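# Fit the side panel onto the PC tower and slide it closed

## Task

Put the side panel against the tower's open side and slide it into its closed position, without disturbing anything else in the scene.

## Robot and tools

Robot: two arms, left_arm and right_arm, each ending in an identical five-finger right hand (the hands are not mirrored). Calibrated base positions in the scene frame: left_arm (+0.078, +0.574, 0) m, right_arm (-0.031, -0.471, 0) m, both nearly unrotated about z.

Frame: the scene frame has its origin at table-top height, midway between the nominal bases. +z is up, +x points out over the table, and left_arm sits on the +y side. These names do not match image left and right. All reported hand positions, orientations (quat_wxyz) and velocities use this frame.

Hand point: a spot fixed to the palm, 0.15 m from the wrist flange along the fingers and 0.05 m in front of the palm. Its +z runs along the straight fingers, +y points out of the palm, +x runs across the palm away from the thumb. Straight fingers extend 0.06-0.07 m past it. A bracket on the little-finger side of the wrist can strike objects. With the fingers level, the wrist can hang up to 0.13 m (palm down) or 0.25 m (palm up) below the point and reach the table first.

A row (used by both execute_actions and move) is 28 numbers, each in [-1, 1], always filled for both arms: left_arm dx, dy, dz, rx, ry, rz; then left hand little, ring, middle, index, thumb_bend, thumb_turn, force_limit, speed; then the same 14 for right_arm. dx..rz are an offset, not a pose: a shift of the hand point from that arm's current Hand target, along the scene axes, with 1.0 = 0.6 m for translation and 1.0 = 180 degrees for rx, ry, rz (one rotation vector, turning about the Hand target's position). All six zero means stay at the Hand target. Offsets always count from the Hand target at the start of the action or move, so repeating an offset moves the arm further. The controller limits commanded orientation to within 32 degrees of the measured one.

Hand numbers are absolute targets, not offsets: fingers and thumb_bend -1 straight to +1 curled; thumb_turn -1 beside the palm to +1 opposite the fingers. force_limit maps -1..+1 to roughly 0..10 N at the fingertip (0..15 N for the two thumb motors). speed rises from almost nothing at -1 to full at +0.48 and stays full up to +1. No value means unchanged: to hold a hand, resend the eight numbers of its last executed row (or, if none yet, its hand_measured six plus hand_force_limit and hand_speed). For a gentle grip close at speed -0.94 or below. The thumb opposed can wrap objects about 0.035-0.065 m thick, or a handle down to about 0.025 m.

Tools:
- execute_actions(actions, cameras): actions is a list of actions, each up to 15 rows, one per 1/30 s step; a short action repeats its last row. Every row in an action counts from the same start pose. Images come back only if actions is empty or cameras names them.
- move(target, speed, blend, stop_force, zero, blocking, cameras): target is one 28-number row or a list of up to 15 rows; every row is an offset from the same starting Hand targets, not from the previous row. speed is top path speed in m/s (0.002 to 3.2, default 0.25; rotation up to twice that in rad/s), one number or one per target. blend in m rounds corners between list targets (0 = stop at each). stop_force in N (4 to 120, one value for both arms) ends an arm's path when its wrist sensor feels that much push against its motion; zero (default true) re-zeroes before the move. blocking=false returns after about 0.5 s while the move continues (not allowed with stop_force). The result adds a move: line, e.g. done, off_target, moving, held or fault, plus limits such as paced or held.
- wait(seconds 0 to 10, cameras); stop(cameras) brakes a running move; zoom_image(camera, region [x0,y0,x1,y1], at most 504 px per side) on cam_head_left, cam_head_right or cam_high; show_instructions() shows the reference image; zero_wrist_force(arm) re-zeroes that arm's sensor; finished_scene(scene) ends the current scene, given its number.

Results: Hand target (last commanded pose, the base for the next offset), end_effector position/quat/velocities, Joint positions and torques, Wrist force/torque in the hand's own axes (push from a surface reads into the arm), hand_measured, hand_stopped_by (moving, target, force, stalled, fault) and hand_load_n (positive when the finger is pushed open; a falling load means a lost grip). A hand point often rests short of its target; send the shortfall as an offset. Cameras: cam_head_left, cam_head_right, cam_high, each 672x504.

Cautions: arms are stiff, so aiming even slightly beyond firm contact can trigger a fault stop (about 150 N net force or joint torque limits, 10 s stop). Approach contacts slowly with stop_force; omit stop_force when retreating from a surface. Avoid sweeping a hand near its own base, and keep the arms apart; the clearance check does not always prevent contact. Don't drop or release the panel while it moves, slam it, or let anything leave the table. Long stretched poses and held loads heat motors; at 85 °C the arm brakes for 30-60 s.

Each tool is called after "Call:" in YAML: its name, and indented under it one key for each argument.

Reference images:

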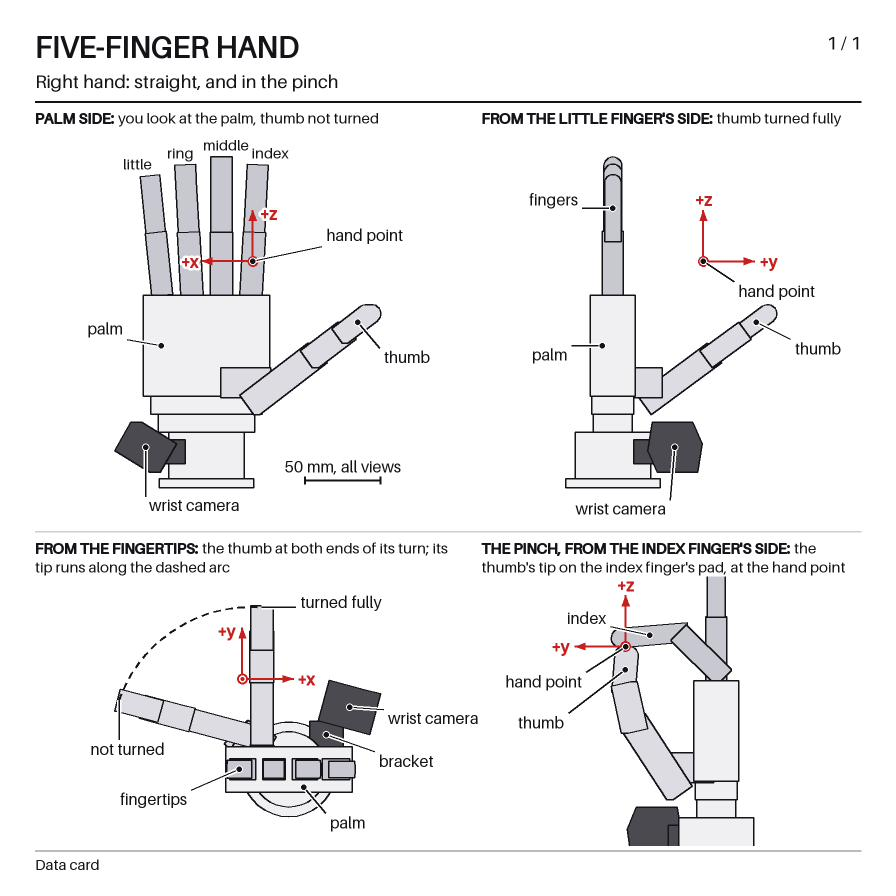

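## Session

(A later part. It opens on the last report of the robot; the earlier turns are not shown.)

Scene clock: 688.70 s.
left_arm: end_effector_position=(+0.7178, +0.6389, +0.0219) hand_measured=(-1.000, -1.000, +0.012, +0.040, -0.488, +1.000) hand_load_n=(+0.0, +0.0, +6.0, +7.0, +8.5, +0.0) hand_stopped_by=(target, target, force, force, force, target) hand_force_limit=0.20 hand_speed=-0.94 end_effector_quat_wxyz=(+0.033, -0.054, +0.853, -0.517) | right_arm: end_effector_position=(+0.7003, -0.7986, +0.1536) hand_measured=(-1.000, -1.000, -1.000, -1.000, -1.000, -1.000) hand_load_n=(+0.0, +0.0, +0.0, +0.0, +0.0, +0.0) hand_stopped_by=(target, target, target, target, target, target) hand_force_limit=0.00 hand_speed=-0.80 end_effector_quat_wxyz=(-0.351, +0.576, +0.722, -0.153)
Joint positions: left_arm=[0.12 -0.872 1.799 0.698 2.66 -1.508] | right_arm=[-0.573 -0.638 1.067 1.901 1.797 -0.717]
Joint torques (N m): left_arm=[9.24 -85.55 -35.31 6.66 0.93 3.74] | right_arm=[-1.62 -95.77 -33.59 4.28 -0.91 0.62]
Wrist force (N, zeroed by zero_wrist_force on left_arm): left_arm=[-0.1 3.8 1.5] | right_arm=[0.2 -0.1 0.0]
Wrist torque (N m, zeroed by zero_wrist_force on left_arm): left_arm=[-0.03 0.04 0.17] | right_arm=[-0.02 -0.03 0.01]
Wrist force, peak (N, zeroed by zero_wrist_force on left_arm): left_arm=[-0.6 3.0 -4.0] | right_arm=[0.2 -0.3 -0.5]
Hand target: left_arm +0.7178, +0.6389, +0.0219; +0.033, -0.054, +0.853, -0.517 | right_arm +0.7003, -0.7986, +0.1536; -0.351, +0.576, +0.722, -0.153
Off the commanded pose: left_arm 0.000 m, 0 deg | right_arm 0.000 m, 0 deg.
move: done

Call:
move:
  target: [-0.5,-0.15,0.001,0,0,0,-1,-1,0.5,0.5,-0.3,1,0.2,-0.94,0,0,0,0,0,0,-1,-1,-1,-1,-1,-1,0,-0.8]
  speed: 0.08
  cameras: ["all"]

Scene clock: 707.53 s.
left_arm: end_effector_position=(+0.4179, +0.5489, +0.0225) hand_measured=(-1.000, -1.000, +0.012, +0.040, -0.488, +1.000) hand_load_n=(+0.0, +0.0, +8.0, +2.0, +9.0, +0.0) hand_stopped_by=(target, target, force, force, force, target) hand_force_limit=0.20 hand_speed=-0.94 end_effector_quat_wxyz=(+0.033, -0.054, +0.853, -0.517) | right_arm: end_effector_position=(+0.7003, -0.7986, +0.1536) hand_measured=(-1.000, -1.000, -1.000, -1.000, -1.000, -1.000) hand_load_n=(+0.0, +0.0, +0.0, +0.0, +0.0, +0.0) hand_stopped_by=(target, target, target, target, target, target) hand_force_limit=0.00 hand_speed=-0.80 end_effector_quat_wxyz=(-0.351, +0.576, +0.722, -0.153)
Joint positions: left_arm=[-0.022 -1.237 2.447 0.146 2.649 -1.812] | right_arm=[-0.573 -0.638 1.067 1.901 1.797 -0.717]
Joint torques (N m): left_arm=[-10.88 -52.58 -0.36 1.48 1.06 -3.16] | right_arm=[-0.33 -95.34 -33.4 4.04 -0.89 0.72]
Wrist force (N, zeroed by zero_wrist_force on left_arm): left_arm=[-1.1 8.1 2.1] | right_arm=[0.3 -0.2 0.0]
Wrist torque (N m, zeroed by zero_wrist_force on left_arm): left_arm=[0.01 -0.15 0.22] | right_arm=[-0.03 -0.04 0.01]
Wrist force, peak (N, zeroed by zero_wrist_force on left_arm): left_arm=[-1.3 8.2 2.0] | right_arm=[0.2 -0.8 -0.2]
Hand target: left_arm +0.4178, +0.5489, +0.0225; +0.033, -0.054, +0.853, -0.517 | right_arm +0.7003, -0.7986, +0.1536; -0.351, +0.576, +0.722, -0.153
Off the commanded pose: left_arm 0.000 m, 0 deg | right_arm 0.000 m, 0 deg.
move: done

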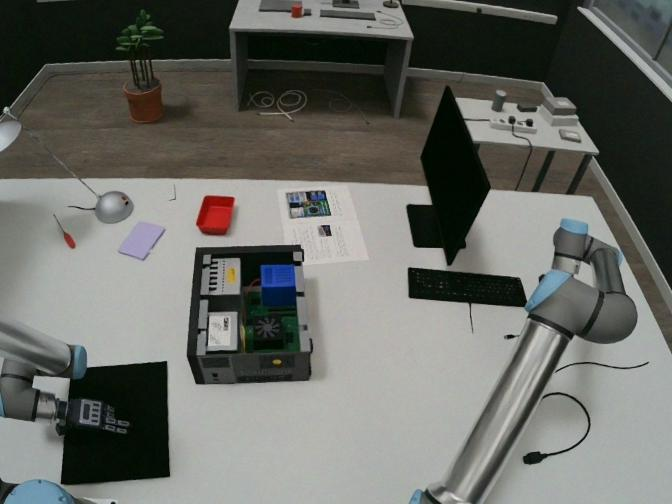

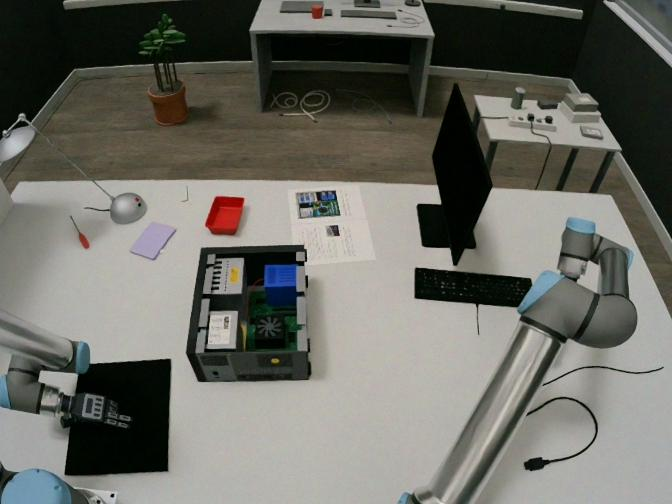

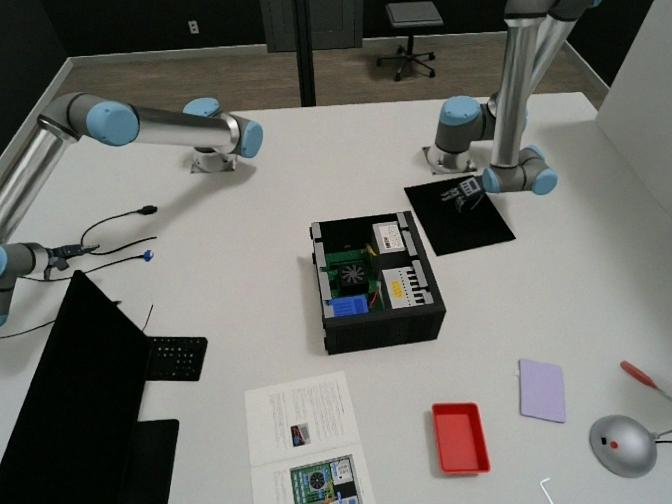

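Call:
move:
  target: [0,0,0,0,0,0,-1,-1,-0.06,-0.06,-0.55,1,0.2,-0.5,0,0,0,0,0,0,-1,-1,-1,-1,-1,-1,0,-0.8]
  speed: 0.05

Call:
move:
  target: [0,0,0.1,0,0,0,-1,-1,-0.06,-0.06,-0.55,1,0.2,-0.2,-0.1,0.3,0.35,0,0,0,-1,-1,-1,-1,-1,-1,0,-0.8]
  speed: 0.15

Call:
move:
  target: [0.087,0.285,0.28,0.3417,0.0437,0,-1,-1,-1,-1,1,1,0.2,-0.2,-0.283,0.9,0.0,-0.0137,0.1691,-0.4604,-1,-1,-0.03,-0.03,-0.5,1,0,-0.2]
  speed: 0.3
  cameras: ["all"]

Scene clock: 730.07 s.
left_arm: end_effector_position=(+0.4178, +0.5489, +0.0225) hand_measured=(-1.000, -1.000, -0.060, -0.060, -0.550, +1.000) hand_load_n=(+0.0, +0.0, +0.0, +0.0, +0.0, +0.0) hand_stopped_by=(target, target, target, target, target, target) hand_force_limit=0.20 hand_speed=-0.50 end_effector_quat_wxyz=(+0.033, -0.054, +0.853, -0.517) | right_arm: end_effector_position=(+0.7003, -0.7986, +0.1536) hand_measured=(-1.000, -1.000, -1.000, -1.000, -1.000, -1.000) hand_load_n=(+0.0, +0.0, +0.0, +0.0, +0.0, +0.0) hand_stopped_by=(target, target, target, target, target, target) hand_force_limit=0.00 hand_speed=-0.80 end_effector_quat_wxyz=(-0.351, +0.576, +0.722, -0.153)
Joint positions: left_arm=[-0.022 -1.237 2.447 0.146 2.649 -1.813] | right_arm=[-0.573 -0.638 1.067 1.901 1.797 -0.717]
Joint torques (N m): left_arm=[-10.19 -50.4 -1.91 1.18 0.46 -3.02] | right_arm=[-1.5 -95.4 -33.8 4.03 -0.95 0.6]
Wrist force (N, zeroed by zero_wrist_force on left_arm): left_arm=[0.0 2.9 -0.3] | right_arm=[0.2 0.1 0.1]
Wrist torque (N m, zeroed by zero_wrist_force on left_arm): left_arm=[0.04 0.02 0.13] | right_arm=[0.03 -0.03 0.01]
Wrist force, peak (N, zeroed by zero_wrist_force on left_arm): left_arm=[-1.5 8.3 2.4] | right_arm=[0.7 -0.3 0.3]
Hand target: left_arm +0.4178, +0.5489, +0.0225; +0.033, -0.054, +0.853, -0.517 | right_arm +0.7003, -0.7986, +0.1536; -0.351, +0.576, +0.722, -0.153
Off the commanded pose: left_arm 0.000 m, 0 deg | right_arm 0.000 m, 0 deg.
move: done

Scene clock: 732.50 s.
left_arm: end_effector_position=(+0.4178, +0.5489, +0.0824) hand_measured=(-1.000, -1.000, -0.060, -0.060, -0.550, +1.000) hand_load_n=(+0.0, +0.0, +0.0, +0.0, +0.0, +0.0) hand_stopped_by=(target, target, target, target, target, target) hand_force_limit=0.20 hand_speed=-0.20 end_effector_quat_wxyz=(+0.033, -0.054, +0.853, -0.517) | right_arm: end_effector_position=(+0.6403, -0.6187, +0.3634) hand_measured=(-1.000, -1.000, -1.000, -1.000, -1.000, -1.000) hand_load_n=(+0.0, +0.0, +0.0, +0.0, +0.0, +0.0) hand_stopped_by=(target, target, target, target, target, target) hand_force_limit=0.00 hand_speed=-0.80 end_effector_quat_wxyz=(-0.351, +0.576, +0.722, -0.153)
Joint positions: left_arm=[-0.022 -1.374 2.428 0.303 2.649 -1.813] | right_arm=[-0.425 -0.964 1.263 2.051 1.694 -0.61]
Joint torques (N m): left_arm=[7.23 -44.9 -30.74 6.59 2.07 3.74] | right_arm=[18.59 -105.25 -27.43 6.99 -1.87 1.33]
Wrist force (N, zeroed by zero_wrist_force on left_arm): left_arm=[-0.3 2.8 -0.4] | right_arm=[0.1 0.1 0.1]
Wrist torque (N m, zeroed by zero_wrist_force on left_arm): left_arm=[0.03 0.06 0.13] | right_arm=[0.00 -0.04 0.03]
Wrist force, peak (N, zeroed by zero_wrist_force on left_arm): left_arm=[-0.3 3.1 -0.2] | right_arm=[1.1 -0.3 0.1]
Hand target: left_arm +0.4178, +0.5489, +0.0825; +0.033, -0.054, +0.853, -0.517 | right_arm +0.6403, -0.6186, +0.3636; -0.351, +0.576, +0.722, -0.153
Off the commanded pose: left_arm 0.000 m, 0 deg | right_arm 0.000 m, 0 deg.
move: done

Scene clock: 736.03 s.
left_arm: end_effector_position=(+0.4700, +0.7199, +0.2505) hand_measured=(-1.000, -1.000, -1.000, -1.000, +0.952, +1.000) hand_load_n=(+0.0, +0.0, +0.0, +0.0, +14.5, +1.5) hand_stopped_by=(target, target, target, target, force, target) hand_force_limit=0.20 hand_speed=-0.20 end_effector_quat_wxyz=(+0.000, -0.063, +0.998, -0.004) | right_arm: end_effector_position=(+0.4705, -0.0786, +0.3636) hand_measured=(-1.000, -1.000, -0.030, -0.030, -0.500, +1.000) hand_load_n=(+0.0, +0.0, +0.0, +0.0, +0.0, +0.0) hand_stopped_by=(target, target, target, target, target, target) hand_force_limit=0.00 hand_speed=-0.20 end_effector_quat_wxyz=(-0.514, +0.855, +0.054, -0.033)
Joint positions: left_arm=[-0.29 -1.647 2.145 1.069 1.578 -1.952] | right_arm=[0.041 -1.294 1.745 1.301 0.497 1.366]
Joint torques (N m): left_arm=[-9.95 -8.13 -48.14 6.95 -2.42 -2.95] | right_arm=[17.75 -76.51 -40.58 0.48 0.04 1.74]
Wrist force (N, zeroed by zero_wrist_force on left_arm): left_arm=[0.3 0.5 1.3] | right_arm=[0.5 0.6 -0.4]
Wrist torque (N m, zeroed by zero_wrist_force on left_arm): left_arm=[-0.21 -0.08 -0.04] | right_arm=[0.02 0.01 0.01]
Wrist force, peak (N, zeroed by zero_wrist_force on left_arm): left_arm=[0.3 3.3 0.0] | right_arm=[0.9 0.7 -0.7]
Hand target: left_arm +0.4700, +0.7199, +0.2505; +0.000, -0.063, +0.998, -0.004 | right_arm +0.4705, -0.0786, +0.3636; -0.514, +0.855, +0.054, -0.033
Off the commanded pose: left_arm 0.000 m, 0 deg | right_arm 0.000 m, 0 deg.
move: done

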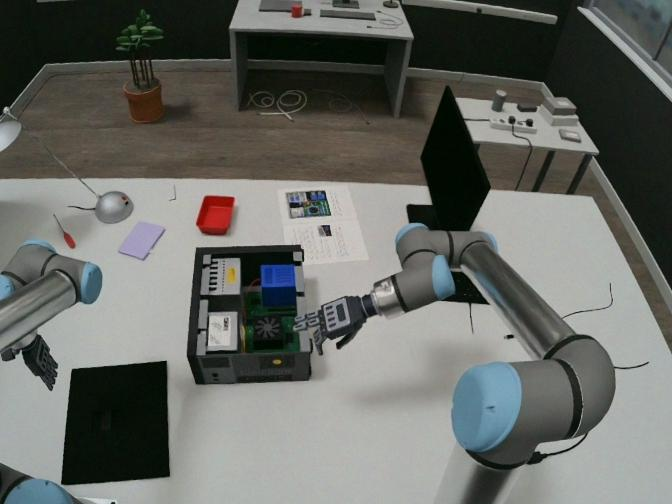

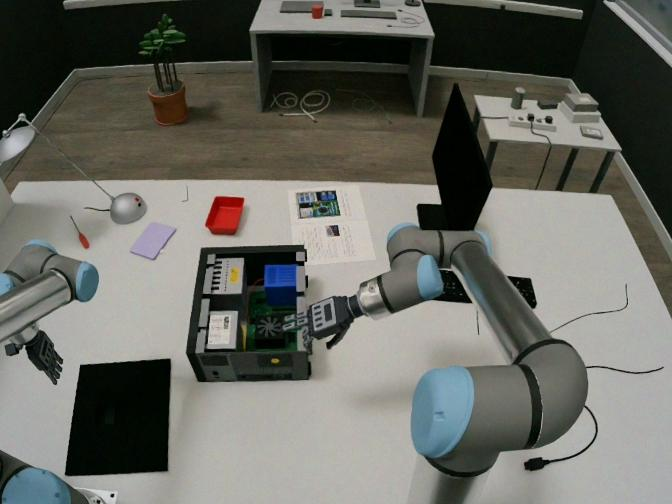

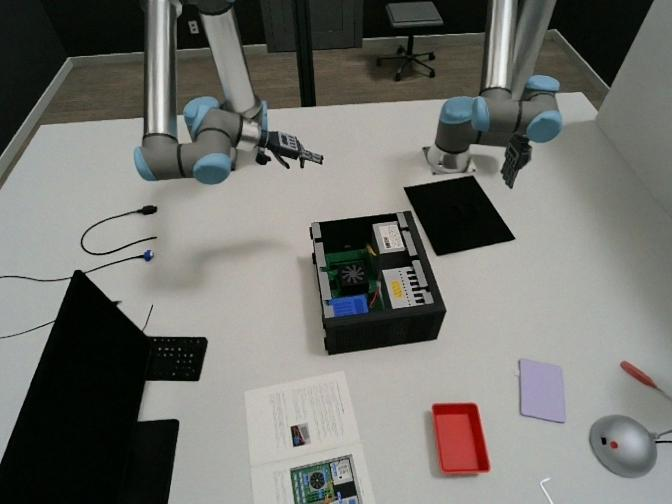

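Call:
zoom_image:
  camera: "cam_high"
  region: [400, 165, 520, 265]

Call:
zoom_image:
  camera: "cam_head_left"
  region: [50, 350, 190, 490]

Call:
zoom_image:
  camera: "cam_high"
  region: [435, 180, 495, 240]

Scaled by 4.200 from the camera's 672x504 image, which has a finer 960x720 frame.

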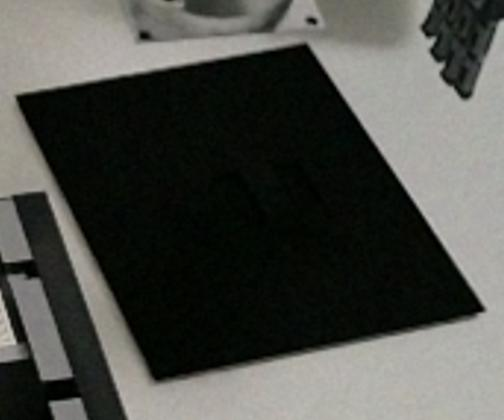

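Scaled by 3.600 from the camera's 672x504 image, which has a finer 960x720 frame.

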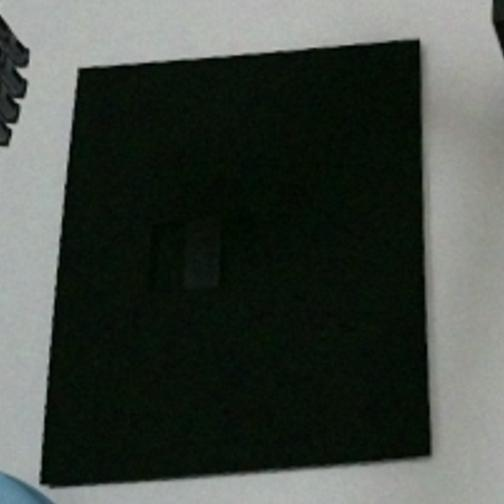

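Scaled by 8.400 from the camera's 672x504 image, which has a finer 960x720 frame.

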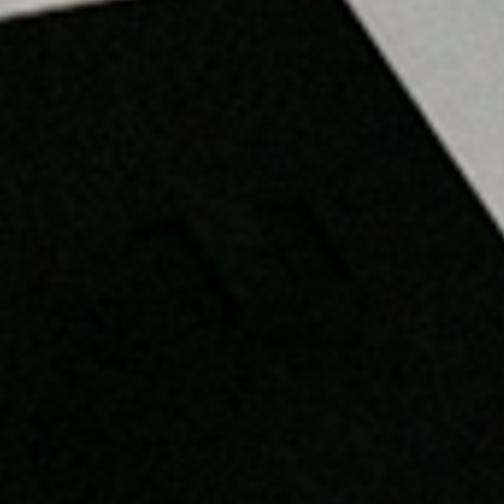

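Call:
move:
  target: [0,0.05,0,0,0,0,-1,-1,-1,-1,0.3,1,0.2,-0.2,-0.114,0.9,-0.3,0,0,0.0106,-1,-1,-0.03,-0.03,-0.5,1,0,-0.2]
  speed: 0.3

Call:
move:
  target: [0,0,0,0,0,0,-1,-1,-1,-1,0.3,1,0.2,-0.2,0,0.126,-0.165,0,0,0,-1,-1,-0.03,-0.03,-0.5,1,0,-0.2]
  speed: 0.2
  cameras: ["all"]

Call:
zoom_image:
  camera: "cam_high"
  region: [400, 165, 520, 265]

Call:
zoom_image:
  camera: "cam_head_left"
  region: [60, 370, 160, 470]

Call:
zoom_image:
  camera: "cam_head_right"
  region: [60, 370, 180, 470]

Scene clock: 760.93 s.
left_arm: end_effector_position=(+0.4700, +0.7499, +0.2505) hand_measured=(-1.000, -1.000, -1.000, -1.000, +0.300, +1.000) hand_load_n=(+0.0, +0.0, +0.0, +0.0, +0.0, +0.0) hand_stopped_by=(target, target, target, target, target, target) hand_force_limit=0.20 hand_speed=-0.20 end_effector_quat_wxyz=(+0.000, -0.063, +0.998, -0.004) | right_arm: end_effector_position=(+0.4021, +0.4613, +0.1836) hand_measured=(-1.000, -1.000, -0.030, -0.030, -0.500, +1.000) hand_load_n=(+0.0, +0.0, +0.0, +0.0, +0.0, +0.0) hand_stopped_by=(target, target, target, target, target, target) hand_force_limit=0.00 hand_speed=-0.20 end_effector_quat_wxyz=(-0.513, +0.854, +0.068, -0.041)
Joint positions: left_arm=[-0.204 -1.632 2.131 1.069 1.578 -1.866] | right_arm=[0.788 -0.84 1.173 0.41 0.766 2.557]
Joint torques (N m): left_arm=[9.79 -9.98 -49.14 1.13 3.42 3.91] | right_arm=[16.59 -85.73 -46.24 4.3 0.59 1.72]
Wrist force (N, zeroed by zero_wrist_force on left_arm): left_arm=[0.2 0.6 1.5] | right_arm=[1.2 0.3 -0.2]
Wrist torque (N m, zeroed by zero_wrist_force on left_arm): left_arm=[-0.22 -0.09 -0.24] | right_arm=[-0.01 -0.09 0.05]
Wrist force, peak (N, zeroed by zero_wrist_force on left_arm): left_arm=[-0.2 0.5 1.8] | right_arm=[0.5 1.0 -2.2]
Hand target: left_arm +0.4700, +0.7499, +0.2505; +0.000, -0.063, +0.998, -0.004 | right_arm +0.4021, +0.4614, +0.1836; -0.513, +0.854, +0.068, -0.041
Off the commanded pose: left_arm 0.000 m, 0 deg | right_arm 0.000 m, 0 deg.
move: done

Scene clock: 762.20 s.
left_arm: end_effector_position=(+0.4700, +0.7499, +0.2505) hand_measured=(-1.000, -1.000, -1.000, -1.000, +0.300, +1.000) hand_load_n=(+0.0, +0.0, +0.0, +0.0, +0.0, +0.0) hand_stopped_by=(target, target, target, target, target, target) hand_force_limit=0.20 hand_speed=-0.20 end_effector_quat_wxyz=(+0.000, -0.063, +0.998, -0.004) | right_arm: end_effector_position=(+0.4021, +0.5369, +0.0847) hand_measured=(-1.000, -1.000, -0.030, -0.030, -0.500, +1.000) hand_load_n=(+0.0, +0.0, +0.0, +0.0, +0.0, +0.0) hand_stopped_by=(target, target, target, target, target, target) hand_force_limit=0.00 hand_speed=-0.20 end_effector_quat_wxyz=(-0.513, +0.854, +0.068, -0.041)
Joint positions: left_arm=[-0.204 -1.632 2.131 1.069 1.578 -1.866] | right_arm=[0.846 -0.675 1.05 0.33 0.81 2.612]
Joint torques (N m): left_arm=[11.99 -9.28 -48.52 1.27 3.36 3.71] | right_arm=[16 -95.57 -43.7 -1.26 0.9 1.9]
Wrist force (N, zeroed by zero_wrist_force on left_arm): left_arm=[0.0 0.5 1.4] | right_arm=[1.0 0.6 -1.0]
Wrist torque (N m, zeroed by zero_wrist_force on left_arm): left_arm=[-0.23 -0.06 -0.26] | right_arm=[0.09 0.00 0.01]
Wrist force, peak (N, zeroed by zero_wrist_force on left_arm): left_arm=[-0.1 0.6 1.7] | right_arm=[1.1 -0.3 -1.6]
Hand target: left_arm +0.4700, +0.7499, +0.2505; +0.000, -0.063, +0.998, -0.004 | right_arm +0.4021, +0.5370, +0.0846; -0.513, +0.854, +0.068, -0.041
Off the commanded pose: left_arm 0.000 m, 0 deg | right_arm 0.000 m, 0 deg.
move: done

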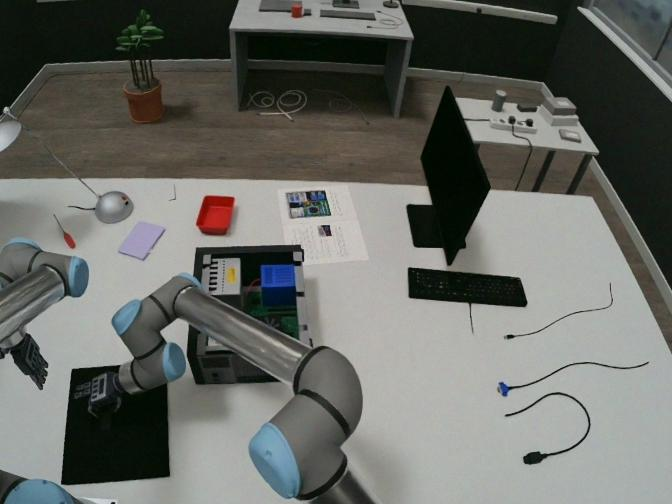

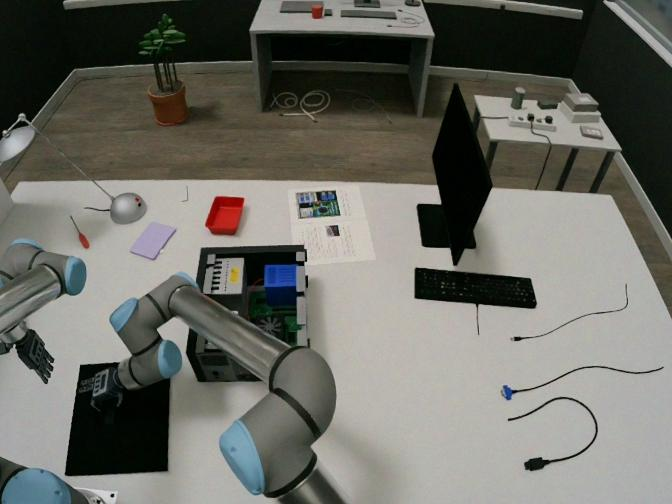

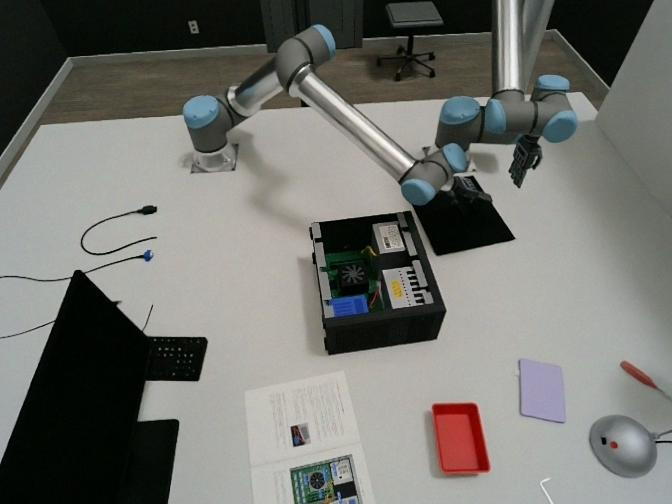

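Scaled by 4.200 from the camera's 672x504 image, which has a finer 960x720 frame.

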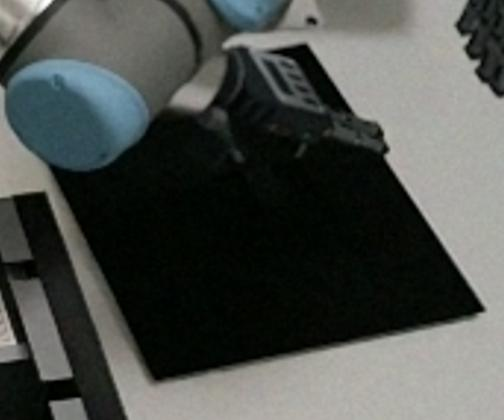

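Scaled by 5.040 from the camera's 672x504 image, which has a finer 960x720 frame.

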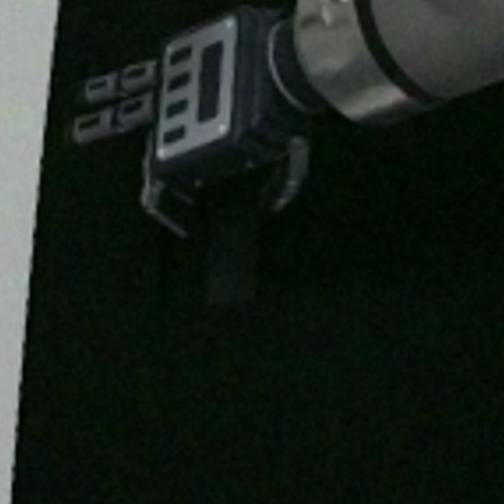

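Scaled by 4.200 from the camera's 672x504 image, which has a finer 960x720 frame.

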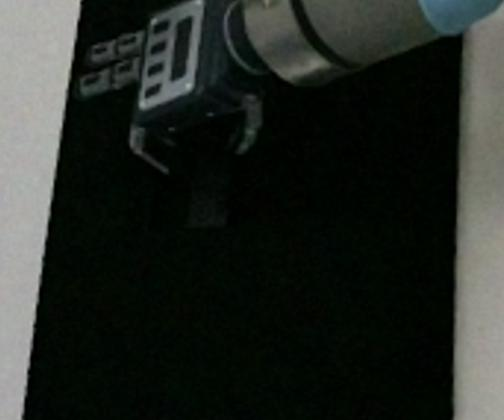

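Call:
move:
  target: [0,0,0,0,0,0,-1,-1,-1,-1,0.3,1,0.2,-0.2,0.01,0.0333,-0.07,0,0,0,-1,-1,-0.03,-0.03,-0.5,1,0,-0.2]
  speed: 0.1
  cameras: ["cam_head_left","cam_head_right"]

Call:
zoom_image:
  camera: "cam_head_left"
  region: [75, 385, 135, 445]

Call:
zoom_image:
  camera: "cam_head_right"
  region: [75, 385, 135, 445]

Scene clock: 778.07 s.
left_arm: end_effector_position=(+0.4700, +0.7499, +0.2505) hand_measured=(-1.000, -1.000, -1.000, -1.000, +0.300, +1.000) hand_load_n=(+0.0, +0.0, +0.0, +0.0, +0.0, +0.0) hand_stopped_by=(target, target, target, target, target, target) hand_force_limit=0.20 hand_speed=-0.20 end_effector_quat_wxyz=(+0.000, -0.063, +0.998, -0.004) | right_arm: end_effector_position=(+0.4081, +0.5569, +0.0428) hand_measured=(-1.000, -1.000, -0.030, -0.030, -0.500, +1.000) hand_load_n=(+0.0, +0.0, +0.0, +0.0, +0.0, +0.0) hand_stopped_by=(target, target, target, target, target, target) hand_force_limit=0.00 hand_speed=-0.20 end_effector_quat_wxyz=(-0.513, +0.854, +0.068, -0.041)
Joint positions: left_arm=[-0.204 -1.632 2.131 1.069 1.578 -1.866] | right_arm=[0.856 -0.61 1.003 0.306 0.817 2.62]
Joint torques (N m): left_arm=[12.89 -9.95 -47.65 1.37 3.23 3.88] | right_arm=[17.76 -96.56 -43.97 -1.46 0.95 1.62]
Wrist force (N, zeroed by zero_wrist_force on left_arm): left_arm=[0.1 0.7 1.6] | right_arm=[0.6 0.6 -0.9]
Wrist torque (N m, zeroed by zero_wrist_force on left_arm): left_arm=[-0.21 -0.09 -0.25] | right_arm=[0.10 0.04 -0.01]
Wrist force, peak (N, zeroed by zero_wrist_force on left_arm): left_arm=[0.1 0.6 1.9] | right_arm=[1.1 1.1 -1.3]
Hand target: left_arm +0.4700, +0.7499, +0.2505; +0.000, -0.063, +0.998, -0.004 | right_arm +0.4081, +0.5570, +0.0426; -0.513, +0.854, +0.068, -0.041
Off the commanded pose: left_arm 0.000 m, 0 deg | right_arm 0.000 m, 0 deg.
move: done
Images, in order (width x height): cam_head_left 672x504, cam_head_right 672x504.

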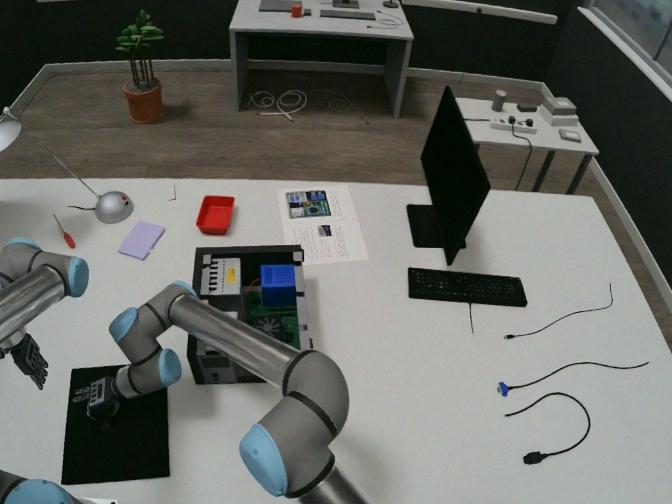

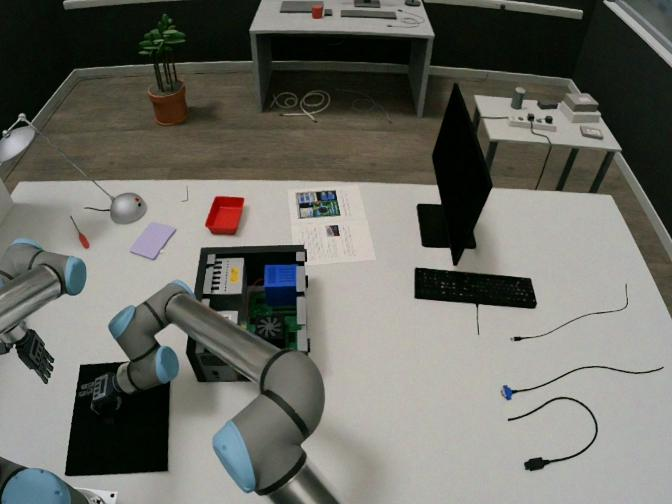

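Scaled by 8.400 from the camera's 672x504 image, which has a finer 960x720 frame.

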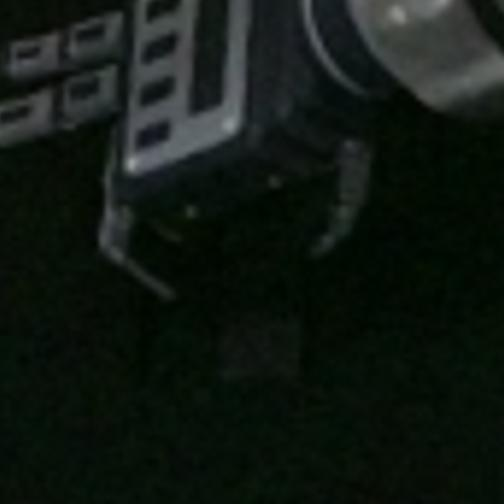

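Scaled by 8.400 from the camera's 672x504 image, which has a finer 960x720 frame.

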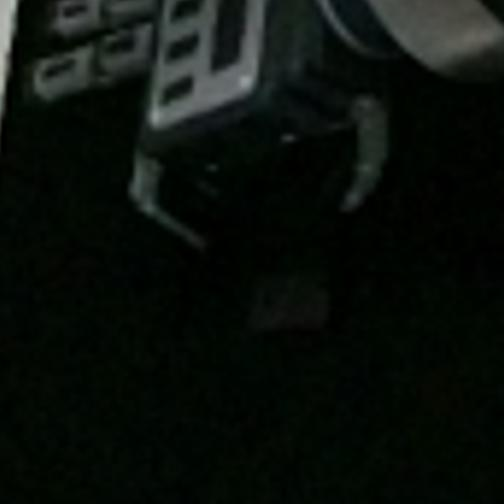

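Call:
move:
  target: [0,0,0,0,0,0,-1,-1,-1,-1,0.3,1,0.2,-0.2,0,0,-0.06,0,0,0,-1,-1,-0.03,-0.03,-0.5,1,0,-0.2]
  speed: 0.01
  stop_force: 4
  cameras: ["cam_head_left","cam_head_right"]

Call:
zoom_image:
  camera: "cam_head_left"
  region: [75, 385, 135, 445]

Scene clock: 787.03 s.
left_arm: end_effector_position=(+0.4700, +0.7499, +0.2505) hand_measured=(-1.000, -1.000, -1.000, -1.000, +0.300, +1.000) hand_load_n=(+0.0, +0.0, +0.0, +0.0, +0.0, +0.0) hand_stopped_by=(target, target, target, target, target, target) hand_force_limit=0.20 hand_speed=-0.20 end_effector_quat_wxyz=(+0.000, -0.063, +0.998, -0.004) | right_arm: end_effector_position=(+0.4081, +0.5570, +0.0256) hand_measured=(-1.000, -1.000, -0.030, -0.030, -0.500, +1.000) hand_load_n=(+0.0, +0.0, +0.0, +0.0, +0.5, +0.0) hand_stopped_by=(target, target, target, target, target, target) hand_force_limit=0.00 hand_speed=-0.20 end_effector_quat_wxyz=(-0.513, +0.854, +0.068, -0.041)
Joint positions: left_arm=[-0.204 -1.632 2.131 1.069 1.578 -1.866] | right_arm=[0.856 -0.597 1.01 0.286 0.817 2.62]
Joint torques (N m): left_arm=[10.95 -10.35 -47.73 1.47 3.51 3.77] | right_arm=[15.69 -124.1 -38.88 4.49 0.35 -0.3]
Wrist force (N, zeroed by zero_wrist_force on left_arm): left_arm=[0.1 0.7 1.4] | right_arm=[0.6 -3.1 -2.9]
Wrist torque (N m, zeroed by zero_wrist_force on left_arm): left_arm=[-0.19 -0.07 -0.24] | right_arm=[0.20 0.06 -0.09]
Wrist force, peak (N, zeroed by zero_wrist_force on left_arm): left_arm=[-0.1 0.9 1.8] | right_arm=[-0.5 -8.5 -6.6]
Hand target: left_arm +0.4700, +0.7499, +0.2505; +0.000, -0.063, +0.998, -0.004 | right_arm +0.4081, +0.5570, +0.0256; -0.513, +0.854, +0.068, -0.041 (not the last commanded pose)
Off the commanded pose: left_arm 0.000 m, 0 deg | right_arm 0.019 m, 0 deg.
move: contact (right_arm)
Images, in order (width x height): cam_head_left 672x504, cam_head_right 672x504.

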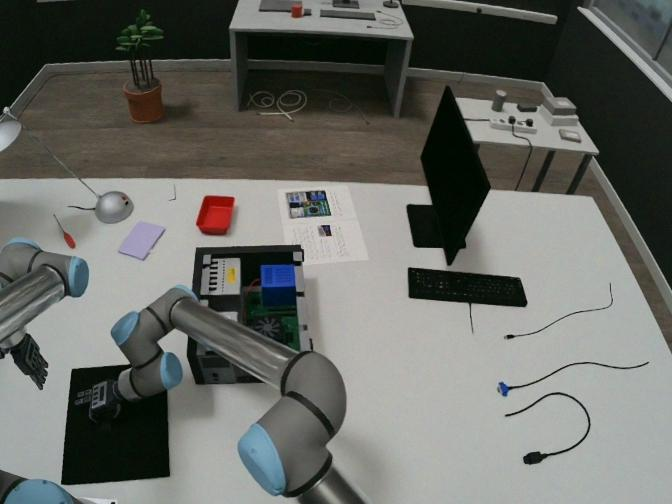

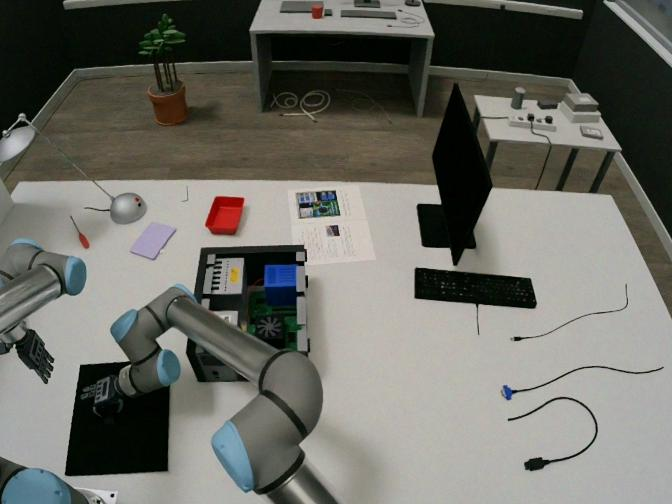

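Scaled by 8.400 from the camera's 672x504 image, which has a finer 960x720 frame.

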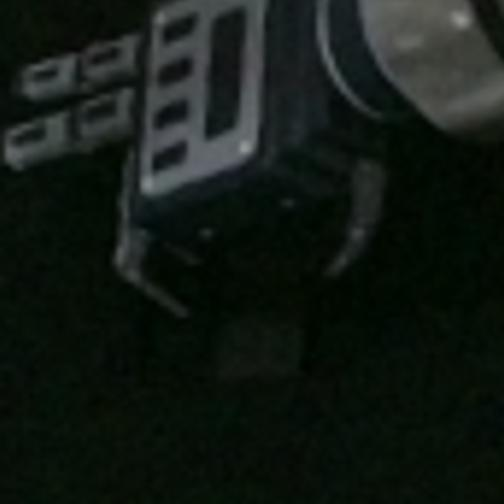

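Call:
move:
  target: [0,0,0,0,0,0,-1,-1,-1,-1,0.3,1,0.2,-0.2,0,0,0.0015,0,0,0,-1,-1,0.3,0.3,-0.5,1,-0.6,-0.94]
  speed: 0.01

Scene clock: 792.57 s.
left_arm: end_effector_position=(+0.4700, +0.7499, +0.2505) hand_measured=(-1.000, -1.000, -1.000, -1.000, +0.300, +1.000) hand_load_n=(+0.0, +0.0, +0.0, +0.0, +0.0, +0.0) hand_stopped_by=(target, target, target, target, target, target) hand_force_limit=0.20 hand_speed=-0.20 end_effector_quat_wxyz=(+0.000, -0.063, +0.998, -0.004) | right_arm: end_effector_position=(+0.4081, +0.5570, +0.0265) hand_measured=(-1.000, -1.000, -0.026, +0.026, -0.500, +1.000) hand_load_n=(+0.0, +0.0, +0.0, +1.0, +0.0, +0.0) hand_stopped_by=(target, target, force, force, target, target) hand_force_limit=-0.60 hand_speed=-0.94 end_effector_quat_wxyz=(-0.513, +0.854, +0.068, -0.041)
Joint positions: left_arm=[-0.204 -1.632 2.131 1.069 1.578 -1.866] | right_arm=[0.856 -0.598 1.009 0.287 0.817 2.62]
Joint torques (N m): left_arm=[14.58 -8.36 -47.86 1.26 3.56 3.71] | right_arm=[10.97 -128.07 -44 4.45 0.43 -0.1]
Wrist force (N, zeroed by zero_wrist_force on left_arm): left_arm=[0.0 0.7 1.5] | right_arm=[0.7 0.2 -0.1]
Wrist torque (N m, zeroed by zero_wrist_force on left_arm): left_arm=[-0.20 -0.06 -0.26] | right_arm=[0.09 0.03 -0.01]
Wrist force, peak (N, zeroed by zero_wrist_force on left_arm): left_arm=[-0.1 0.8 1.8] | right_arm=[0.6 -3.6 -3.2]
Hand target: left_arm +0.4700, +0.7499, +0.2505; +0.000, -0.063, +0.998, -0.004 | right_arm +0.4081, +0.5570, +0.0265; -0.513, +0.854, +0.068, -0.041
Off the commanded pose: left_arm 0.000 m, 0 deg | right_arm 0.000 m, 0 deg.
move: done

Call:
move:
  target: [0,0,0,0,0,0,-1,-1,-1,-1,0.3,1,0.2,-0.2,0,0.0045,-0.0045,0,0,0,-1,-1,0.3,0.3,-0.5,1,-0.6,-0.94]
  speed: 0.01
  stop_force: 5

Call:
move:
  target: [0,0,0,0,0,0,-1,-1,-1,-1,0.3,1,0.2,-0.2,0,0,0,0,0,0,-1,-1,0.5,0.5,-0.3,1,0.2,-0.94]
  speed: 0.01

Scene clock: 799.47 s.
left_arm: end_effector_position=(+0.4700, +0.7499, +0.2505) hand_measured=(-1.000, -1.000, -1.000, -1.000, +0.300, +1.000) hand_load_n=(+0.0, +0.0, +0.0, +0.0, +0.0, +0.0) hand_stopped_by=(target, target, target, target, target, target) hand_force_limit=0.20 hand_speed=-0.20 end_effector_quat_wxyz=(+0.000, -0.063, +0.998, -0.004) | right_arm: end_effector_position=(+0.4082, +0.5574, +0.0263) hand_measured=(-1.000, -1.000, -0.026, +0.026, -0.500, +1.000) hand_load_n=(+0.0, +0.0, +0.0, +0.0, +2.5, +0.0) hand_stopped_by=(target, target, force, force, target, target) hand_force_limit=-0.60 hand_speed=-0.94 end_effector_quat_wxyz=(-0.514, +0.854, +0.068, -0.041)
Joint positions: left_arm=[-0.204 -1.632 2.131 1.069 1.578 -1.866] | right_arm=[0.856 -0.597 1.008 0.287 0.817 2.62]
Joint torques (N m): left_arm=[10.3 -8.6 -48.15 1.34 3.24 3.7] | right_arm=[-16.29 -129.38 -29.49 1.91 -1.9 -1.68]
Wrist force (N, zeroed by zero_wrist_force on left_arm): left_arm=[-0.1 0.7 1.4] | right_arm=[1.0 2.2 -3.1]
Wrist torque (N m, zeroed by zero_wrist_force on left_arm): left_arm=[-0.20 -0.05 -0.26] | right_arm=[0.07 0.03 0.02]
Wrist force, peak (N, zeroed by zero_wrist_force on left_arm): left_arm=[0.2 0.6 1.8] | right_arm=[0.7 -0.2 -7.3]
Hand target: left_arm +0.4700, +0.7499, +0.2505; +0.000, -0.063, +0.998, -0.004 | right_arm +0.4082, +0.5574, +0.0263; -0.514, +0.854, +0.068, -0.041 (not the last commanded pose)
Off the commanded pose: left_arm 0.000 m, 0 deg | right_arm 0.003 m, 0 deg.
move: contact (right_arm)

Scene clock: 799.97 s.
left_arm: end_effector_position=(+0.4700, +0.7499, +0.2505) hand_measured=(-1.000, -1.000, -1.000, -1.000, +0.300, +1.000) hand_load_n=(+0.0, +0.0, +0.0, +0.0, +0.0, +0.0) hand_stopped_by=(target, target, target, target, target, target) hand_force_limit=0.20 hand_speed=-0.20 end_effector_quat_wxyz=(+0.000, -0.063, +0.998, -0.004) | right_arm: end_effector_position=(+0.4082, +0.5574, +0.0263) hand_measured=(-1.000, -1.000, +0.016, +0.046, -0.486, +1.000) hand_load_n=(+0.0, +0.0, +8.0, +6.5, +8.5, +0.5) hand_stopped_by=(target, target, force, force, force, target) hand_force_limit=0.20 hand_speed=-0.94 end_effector_quat_wxyz=(-0.514, +0.854, +0.068, -0.041)
Joint positions: left_arm=[-0.204 -1.632 2.131 1.069 1.578 -1.866] | right_arm=[0.856 -0.597 1.008 0.287 0.817 2.62]
Joint torques (N m): left_arm=[11.15 -8.66 -48 1.64 3.24 3.93] | right_arm=[-16.51 -128.71 -29.85 1.66 -2.08 -1.74]
Wrist force (N, zeroed by zero_wrist_force on left_arm): left_arm=[-0.2 0.4 1.3] | right_arm=[1.3 0.5 2.1]
Wrist torque (N m, zeroed by zero_wrist_force on left_arm): left_arm=[-0.24 -0.02 -0.28] | right_arm=[0.10 -0.03 0.03]
Wrist force, peak (N, zeroed by zero_wrist_force on left_arm): left_arm=[0.1 0.6 1.6] | right_arm=[0.9 2.2 -3.0]
Hand target: left_arm +0.4700, +0.7499, +0.2505; +0.000, -0.063, +0.998, -0.004 | right_arm +0.4082, +0.5574, +0.0263; -0.514, +0.854, +0.068, -0.041
Off the commanded pose: left_arm 0.000 m, 0 deg | right_arm 0.000 m, 0 deg.
move: done

Call:
move:
  target: [0,0,0,0,0,0,-1,-1,-1,-1,0.3,1,0.2,-0.2,0,-0.0015,0,0,0,0,-1,-1,-0.02,0.02,-0.53,1,-0.6,-0.5]
  speed: 0.01

Call:
move:
  target: [0,0,0,0,0,0,-1,-1,-1,-1,0.3,1,0.2,-0.2,0,0,-0.0042,0,0,0,-1,-1,-0.02,0.02,-0.53,1,-0.6,-0.94]
  speed: 0.01
  stop_force: 6

Call:
move:
  target: [0,0,0,0,0,0,-1,-1,-1,-1,0.3,1,0.2,-0.2,0,0,0,0,0,0,-1,-1,0.5,0.5,-0.3,1,0.2,-0.94]
  speed: 0.01

Scene clock: 806.50 s.
left_arm: end_effector_position=(+0.4700, +0.7499, +0.2505) hand_measured=(-1.000, -1.000, -1.000, -1.000, +0.300, +1.000) hand_load_n=(+0.0, +0.0, +0.0, +0.0, +0.0, +0.0) hand_stopped_by=(target, target, target, target, target, target) hand_force_limit=0.20 hand_speed=-0.20 end_effector_quat_wxyz=(+0.000, -0.063, +0.998, -0.004) | right_arm: end_effector_position=(+0.4082, +0.5566, +0.0263) hand_measured=(-1.000, -1.000, -0.020, +0.020, -0.530, +1.000) hand_load_n=(+0.0, +0.0, +0.0, +0.5, +0.0, +0.0) hand_stopped_by=(target, target, target, target, target, target) hand_force_limit=-0.60 hand_speed=-0.50 end_effector_quat_wxyz=(-0.514, +0.854, +0.068, -0.041)
Joint positions: left_arm=[-0.204 -1.632 2.131 1.069 1.578 -1.866] | right_arm=[0.855 -0.598 1.011 0.287 0.817 2.62]
Joint torques (N m): left_arm=[10.01 -11.1 -47.04 1.4 3.07 4] | right_arm=[-18.5 -127.29 -26.79 -1.55 -3.11 -2.04]
Wrist force (N, zeroed by zero_wrist_force on left_arm): left_arm=[0.0 0.4 1.4] | right_arm=[0.9 0.5 -0.2]
Wrist torque (N m, zeroed by zero_wrist_force on left_arm): left_arm=[-0.23 -0.06 -0.26] | right_arm=[0.08 0.01 0.14]
Wrist force, peak (N, zeroed by zero_wrist_force on left_arm): left_arm=[0.0 0.6 1.9] | right_arm=[0.7 1.6 -2.7]
Hand target: left_arm +0.4700, +0.7499, +0.2505; +0.000, -0.063, +0.998, -0.004 | right_arm +0.4082, +0.5565, +0.0263; -0.514, +0.854, +0.068, -0.041
Off the commanded pose: left_arm 0.000 m, 0 deg | right_arm 0.000 m, 0 deg.
move: done

Scene clock: 808.17 s.
left_arm: end_effector_position=(+0.4700, +0.7499, +0.2505) hand_measured=(-1.000, -1.000, -1.000, -1.000, +0.300, +1.000) hand_load_n=(+0.0, +0.0, +0.0, +0.0, +0.0, +0.0) hand_stopped_by=(target, target, target, target, target, target) hand_force_limit=0.20 hand_speed=-0.20 end_effector_quat_wxyz=(+0.000, -0.063, +0.998, -0.004) | right_arm: end_effector_position=(+0.4082, +0.5566, +0.0255) hand_measured=(-1.000, -1.000, -0.020, +0.020, -0.530, +1.000) hand_load_n=(+0.0, +0.0, -0.5, +1.0, -0.5, +0.0) hand_stopped_by=(target, target, target, target, target, target) hand_force_limit=-0.60 hand_speed=-0.94 end_effector_quat_wxyz=(-0.514, +0.854, +0.068, -0.041)
Joint positions: left_arm=[-0.204 -1.632 2.131 1.069 1.578 -1.866] | right_arm=[0.855 -0.597 1.011 0.285 0.817 2.62]
Joint torques (N m): left_arm=[12.76 -10.87 -48.01 1.67 3.63 3.82] | right_arm=[-17.4 -119.92 -35.83 4.95 0.92 -1.94]
Wrist force (N, zeroed by zero_wrist_force on left_arm): left_arm=[-0.1 0.5 1.7] | right_arm=[0.7 -6.1 -3.3]
Wrist torque (N m, zeroed by zero_wrist_force on left_arm): left_arm=[-0.24 -0.05 -0.27] | right_arm=[0.26 0.11 0.01]
Wrist force, peak (N, zeroed by zero_wrist_force on left_arm): left_arm=[-0.1 0.8 1.7] | right_arm=[0.4 -8.8 -4.3]
Hand target: left_arm +0.4700, +0.7499, +0.2505; +0.000, -0.063, +0.998, -0.004 | right_arm +0.4082, +0.5566, +0.0255; -0.514, +0.854, +0.068, -0.041 (not the last commanded pose)
Off the commanded pose: left_arm 0.000 m, 0 deg | right_arm 0.002 m, 0 deg.
move: contact (right_arm)

Scene clock: 808.80 s.
left_arm: end_effector_position=(+0.4700, +0.7499, +0.2505) hand_measured=(-1.000, -1.000, -1.000, -1.000, +0.300, +1.000) hand_load_n=(+0.0, +0.0, +0.0, +0.0, +0.0, +0.0) hand_stopped_by=(target, target, target, target, target, target) hand_force_limit=0.20 hand_speed=-0.20 end_effector_quat_wxyz=(+0.000, -0.063, +0.998, -0.004) | right_arm: end_effector_position=(+0.4082, +0.5566, +0.0255) hand_measured=(-1.000, -1.000, +0.022, +0.046, -0.498, +1.000) hand_load_n=(+0.0, +0.0, +7.5, +5.0, +8.0, +0.0) hand_stopped_by=(target, target, force, force, force, target) hand_force_limit=0.20 hand_speed=-0.94 end_effector_quat_wxyz=(-0.514, +0.854, +0.068, -0.041)
Joint positions: left_arm=[-0.204 -1.632 2.131 1.069 1.578 -1.866] | right_arm=[0.855 -0.597 1.011 0.285 0.817 2.62]
Joint torques (N m): left_arm=[12.1 -9.49 -47.9 1.32 3.43 3.7] | right_arm=[-16.98 -121.38 -36.39 4.3 0.75 -1.93]
Wrist force (N, zeroed by zero_wrist_force on left_arm): left_arm=[0.0 0.6 1.6] | right_arm=[1.3 -0.7 -0.1]
Wrist torque (N m, zeroed by zero_wrist_force on left_arm): left_arm=[-0.22 -0.06 -0.26] | right_arm=[0.05 0.01 0.12]
Wrist force, peak (N, zeroed by zero_wrist_force on left_arm): left_arm=[0.1 0.6 1.8] | right_arm=[0.6 -8.1 2.5]
Hand target: left_arm +0.4700, +0.7499, +0.2505; +0.000, -0.063, +0.998, -0.004 | right_arm +0.4082, +0.5566, +0.0255; -0.514, +0.854, +0.068, -0.041
Off the commanded pose: left_arm 0.000 m, 0 deg | right_arm 0.000 m, 0 deg.
move: done

Call:
move:
  target: [-0.0967,-0.0167,-0.2,0,0,0.0106,-1,-1,-1,-1,0.3,1,0.2,-0.2,0,0,0,0,0,0,-1,-1,0.5,0.5,-0.3,1,0.2,-0.94]
  speed: 0.15

Call:
zero_wrist_force:
  arm: "left_arm"

Call:
move:
  target: [0,0,-0.15,0,0,0,-1,-1,-1,-1,0.3,1,0.2,-0.2,0,0,0,0,0,0,-1,-1,0.5,0.5,-0.3,1,0.2,-0.94]
  speed: 0.02
  stop_force: 4
  cameras: ["all"]

Scene clock: 829.93 s.
left_arm: end_effector_position=(+0.4120, +0.7399, +0.1306) hand_measured=(-1.000, -1.000, -1.000, -1.000, +0.300, +1.000) hand_load_n=(+0.0, +0.0, +0.0, +0.0, +0.0, +0.0) hand_stopped_by=(target, target, target, target, target, target) hand_force_limit=0.20 hand_speed=-0.20 end_effector_quat_wxyz=(+0.000, -0.080, +0.997, -0.004) | right_arm: end_effector_position=(+0.4082, +0.5566, +0.0255) hand_measured=(-1.000, -1.000, +0.022, +0.046, -0.498, +1.000) hand_load_n=(+0.0, +0.0, +7.0, +5.0, +8.0, +0.0) hand_stopped_by=(target, target, force, force, force, target) hand_force_limit=0.20 hand_speed=-0.94 end_effector_quat_wxyz=(-0.514, +0.854, +0.068, -0.041)
Joint positions: left_arm=[-0.274 -1.593 2.356 0.806 1.578 -1.969] | right_arm=[0.855 -0.597 1.011 0.285 0.817 2.62]
Joint torques (N m): left_arm=[-12.59 -4.2 -17.21 1.24 -2.3 -3.1] | right_arm=[-13.9 -123.14 -38.53 -0.74 -0.51 -0.29]
Wrist force (N, zeroed by zero_wrist_force on left_arm): left_arm=[-0.1 0.6 1.5] | right_arm=[1.0 0.0 -0.1]
Wrist torque (N m, zeroed by zero_wrist_force on left_arm): left_arm=[-0.23 -0.03 -0.05] | right_arm=[0.13 0.06 0.11]
Wrist force, peak (N, zeroed by zero_wrist_force on left_arm): left_arm=[0.2 0.6 2.5] | right_arm=[1.7 -0.3 -0.2]
Hand target: left_arm +0.4120, +0.7399, +0.1305; +0.000, -0.080, +0.997, -0.004 | right_arm +0.4082, +0.5566, +0.0255; -0.514, +0.854, +0.068, -0.041
Off the commanded pose: left_arm 0.000 m, 0 deg | right_arm 0.000 m, 0 deg.
move: done

Wrist force sensor zeroed.

Scene clock: 833.70 s.
left_arm: end_effector_position=(+0.4120, +0.7399, +0.0798) hand_measured=(-1.000, -1.000, -1.000, -1.000, +0.300, +1.000) hand_load_n=(+0.0, +0.0, +0.0, +0.0, +0.0, +0.0) hand_stopped_by=(target, target, target, target, target, target) hand_force_limit=0.20 hand_speed=-0.20 end_effector_quat_wxyz=(+0.000, -0.080, +0.997, -0.004) | right_arm: end_effector_position=(+0.4082, +0.5566, +0.0255) hand_measured=(-1.000, -1.000, +0.022, +0.046, -0.498, +1.000) hand_load_n=(+0.0, +0.0, +7.0, +5.0, +8.0, +0.0) hand_stopped_by=(target, target, force, force, force, target) hand_force_limit=0.20 hand_speed=-0.94 end_effector_quat_wxyz=(-0.514, +0.854, +0.068, -0.041)
Joint positions: left_arm=[-0.274 -1.505 2.396 0.677 1.578 -1.969] | right_arm=[0.855 -0.598 1.011 0.285 0.817 2.62]
Joint torques (N m): left_arm=[-2.88 -39.96 -36.49 6.01 -0.58 -3.17] | right_arm=[-7.69 -104.51 -35.34 -0.63 -1.01 -0.21]
Wrist force (N, zeroed by zero_wrist_force on left_arm): left_arm=[0.7 -0.1 -4.0] | right_arm=[1.6 0.9 0.7]
Wrist torque (N m, zeroed by zero_wrist_force on left_arm): left_arm=[0.22 0.11 0.03] | right_arm=[0.10 0.03 0.12]
Wrist force, peak (N, zeroed by zero_wrist_force on left_arm): left_arm=[0.6 0.7 -14.3] | right_arm=[0.3 -5.8 -4.9]
Hand target: left_arm +0.4120, +0.7399, +0.0798; +0.000, -0.080, +0.997, -0.004 (not the last commanded pose) | right_arm +0.4082, +0.5566, +0.0255; -0.514, +0.854, +0.068, -0.041
Off the commanded pose: left_arm 0.039 m, 0 deg | right_arm 0.000 m, 0 deg.
move: contact (left_arm)

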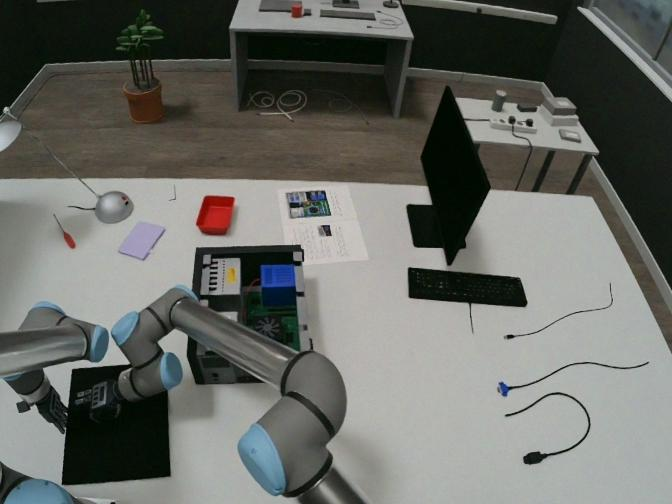

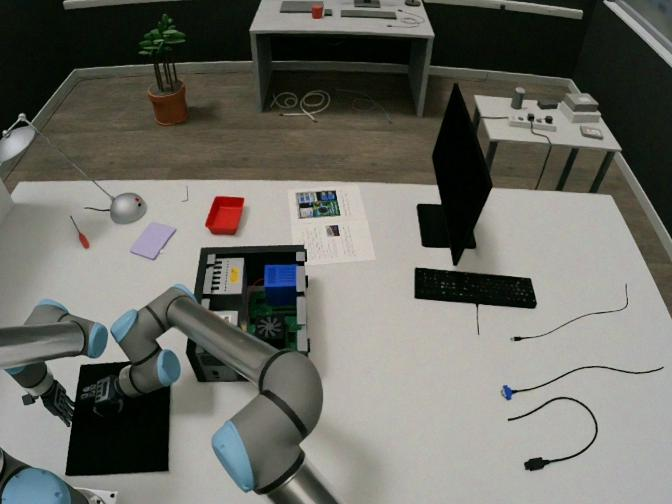

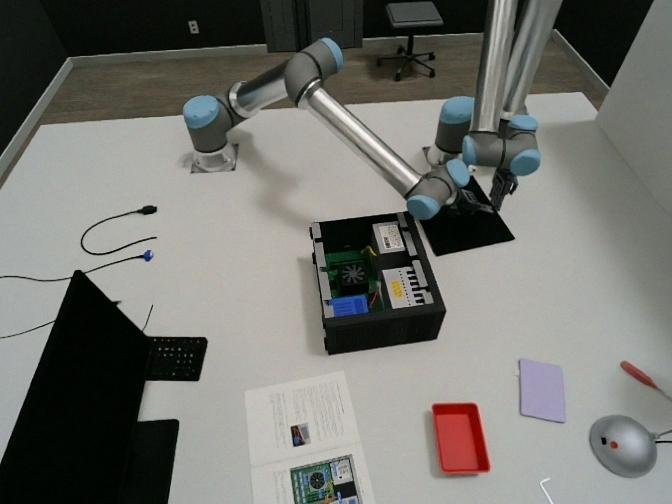

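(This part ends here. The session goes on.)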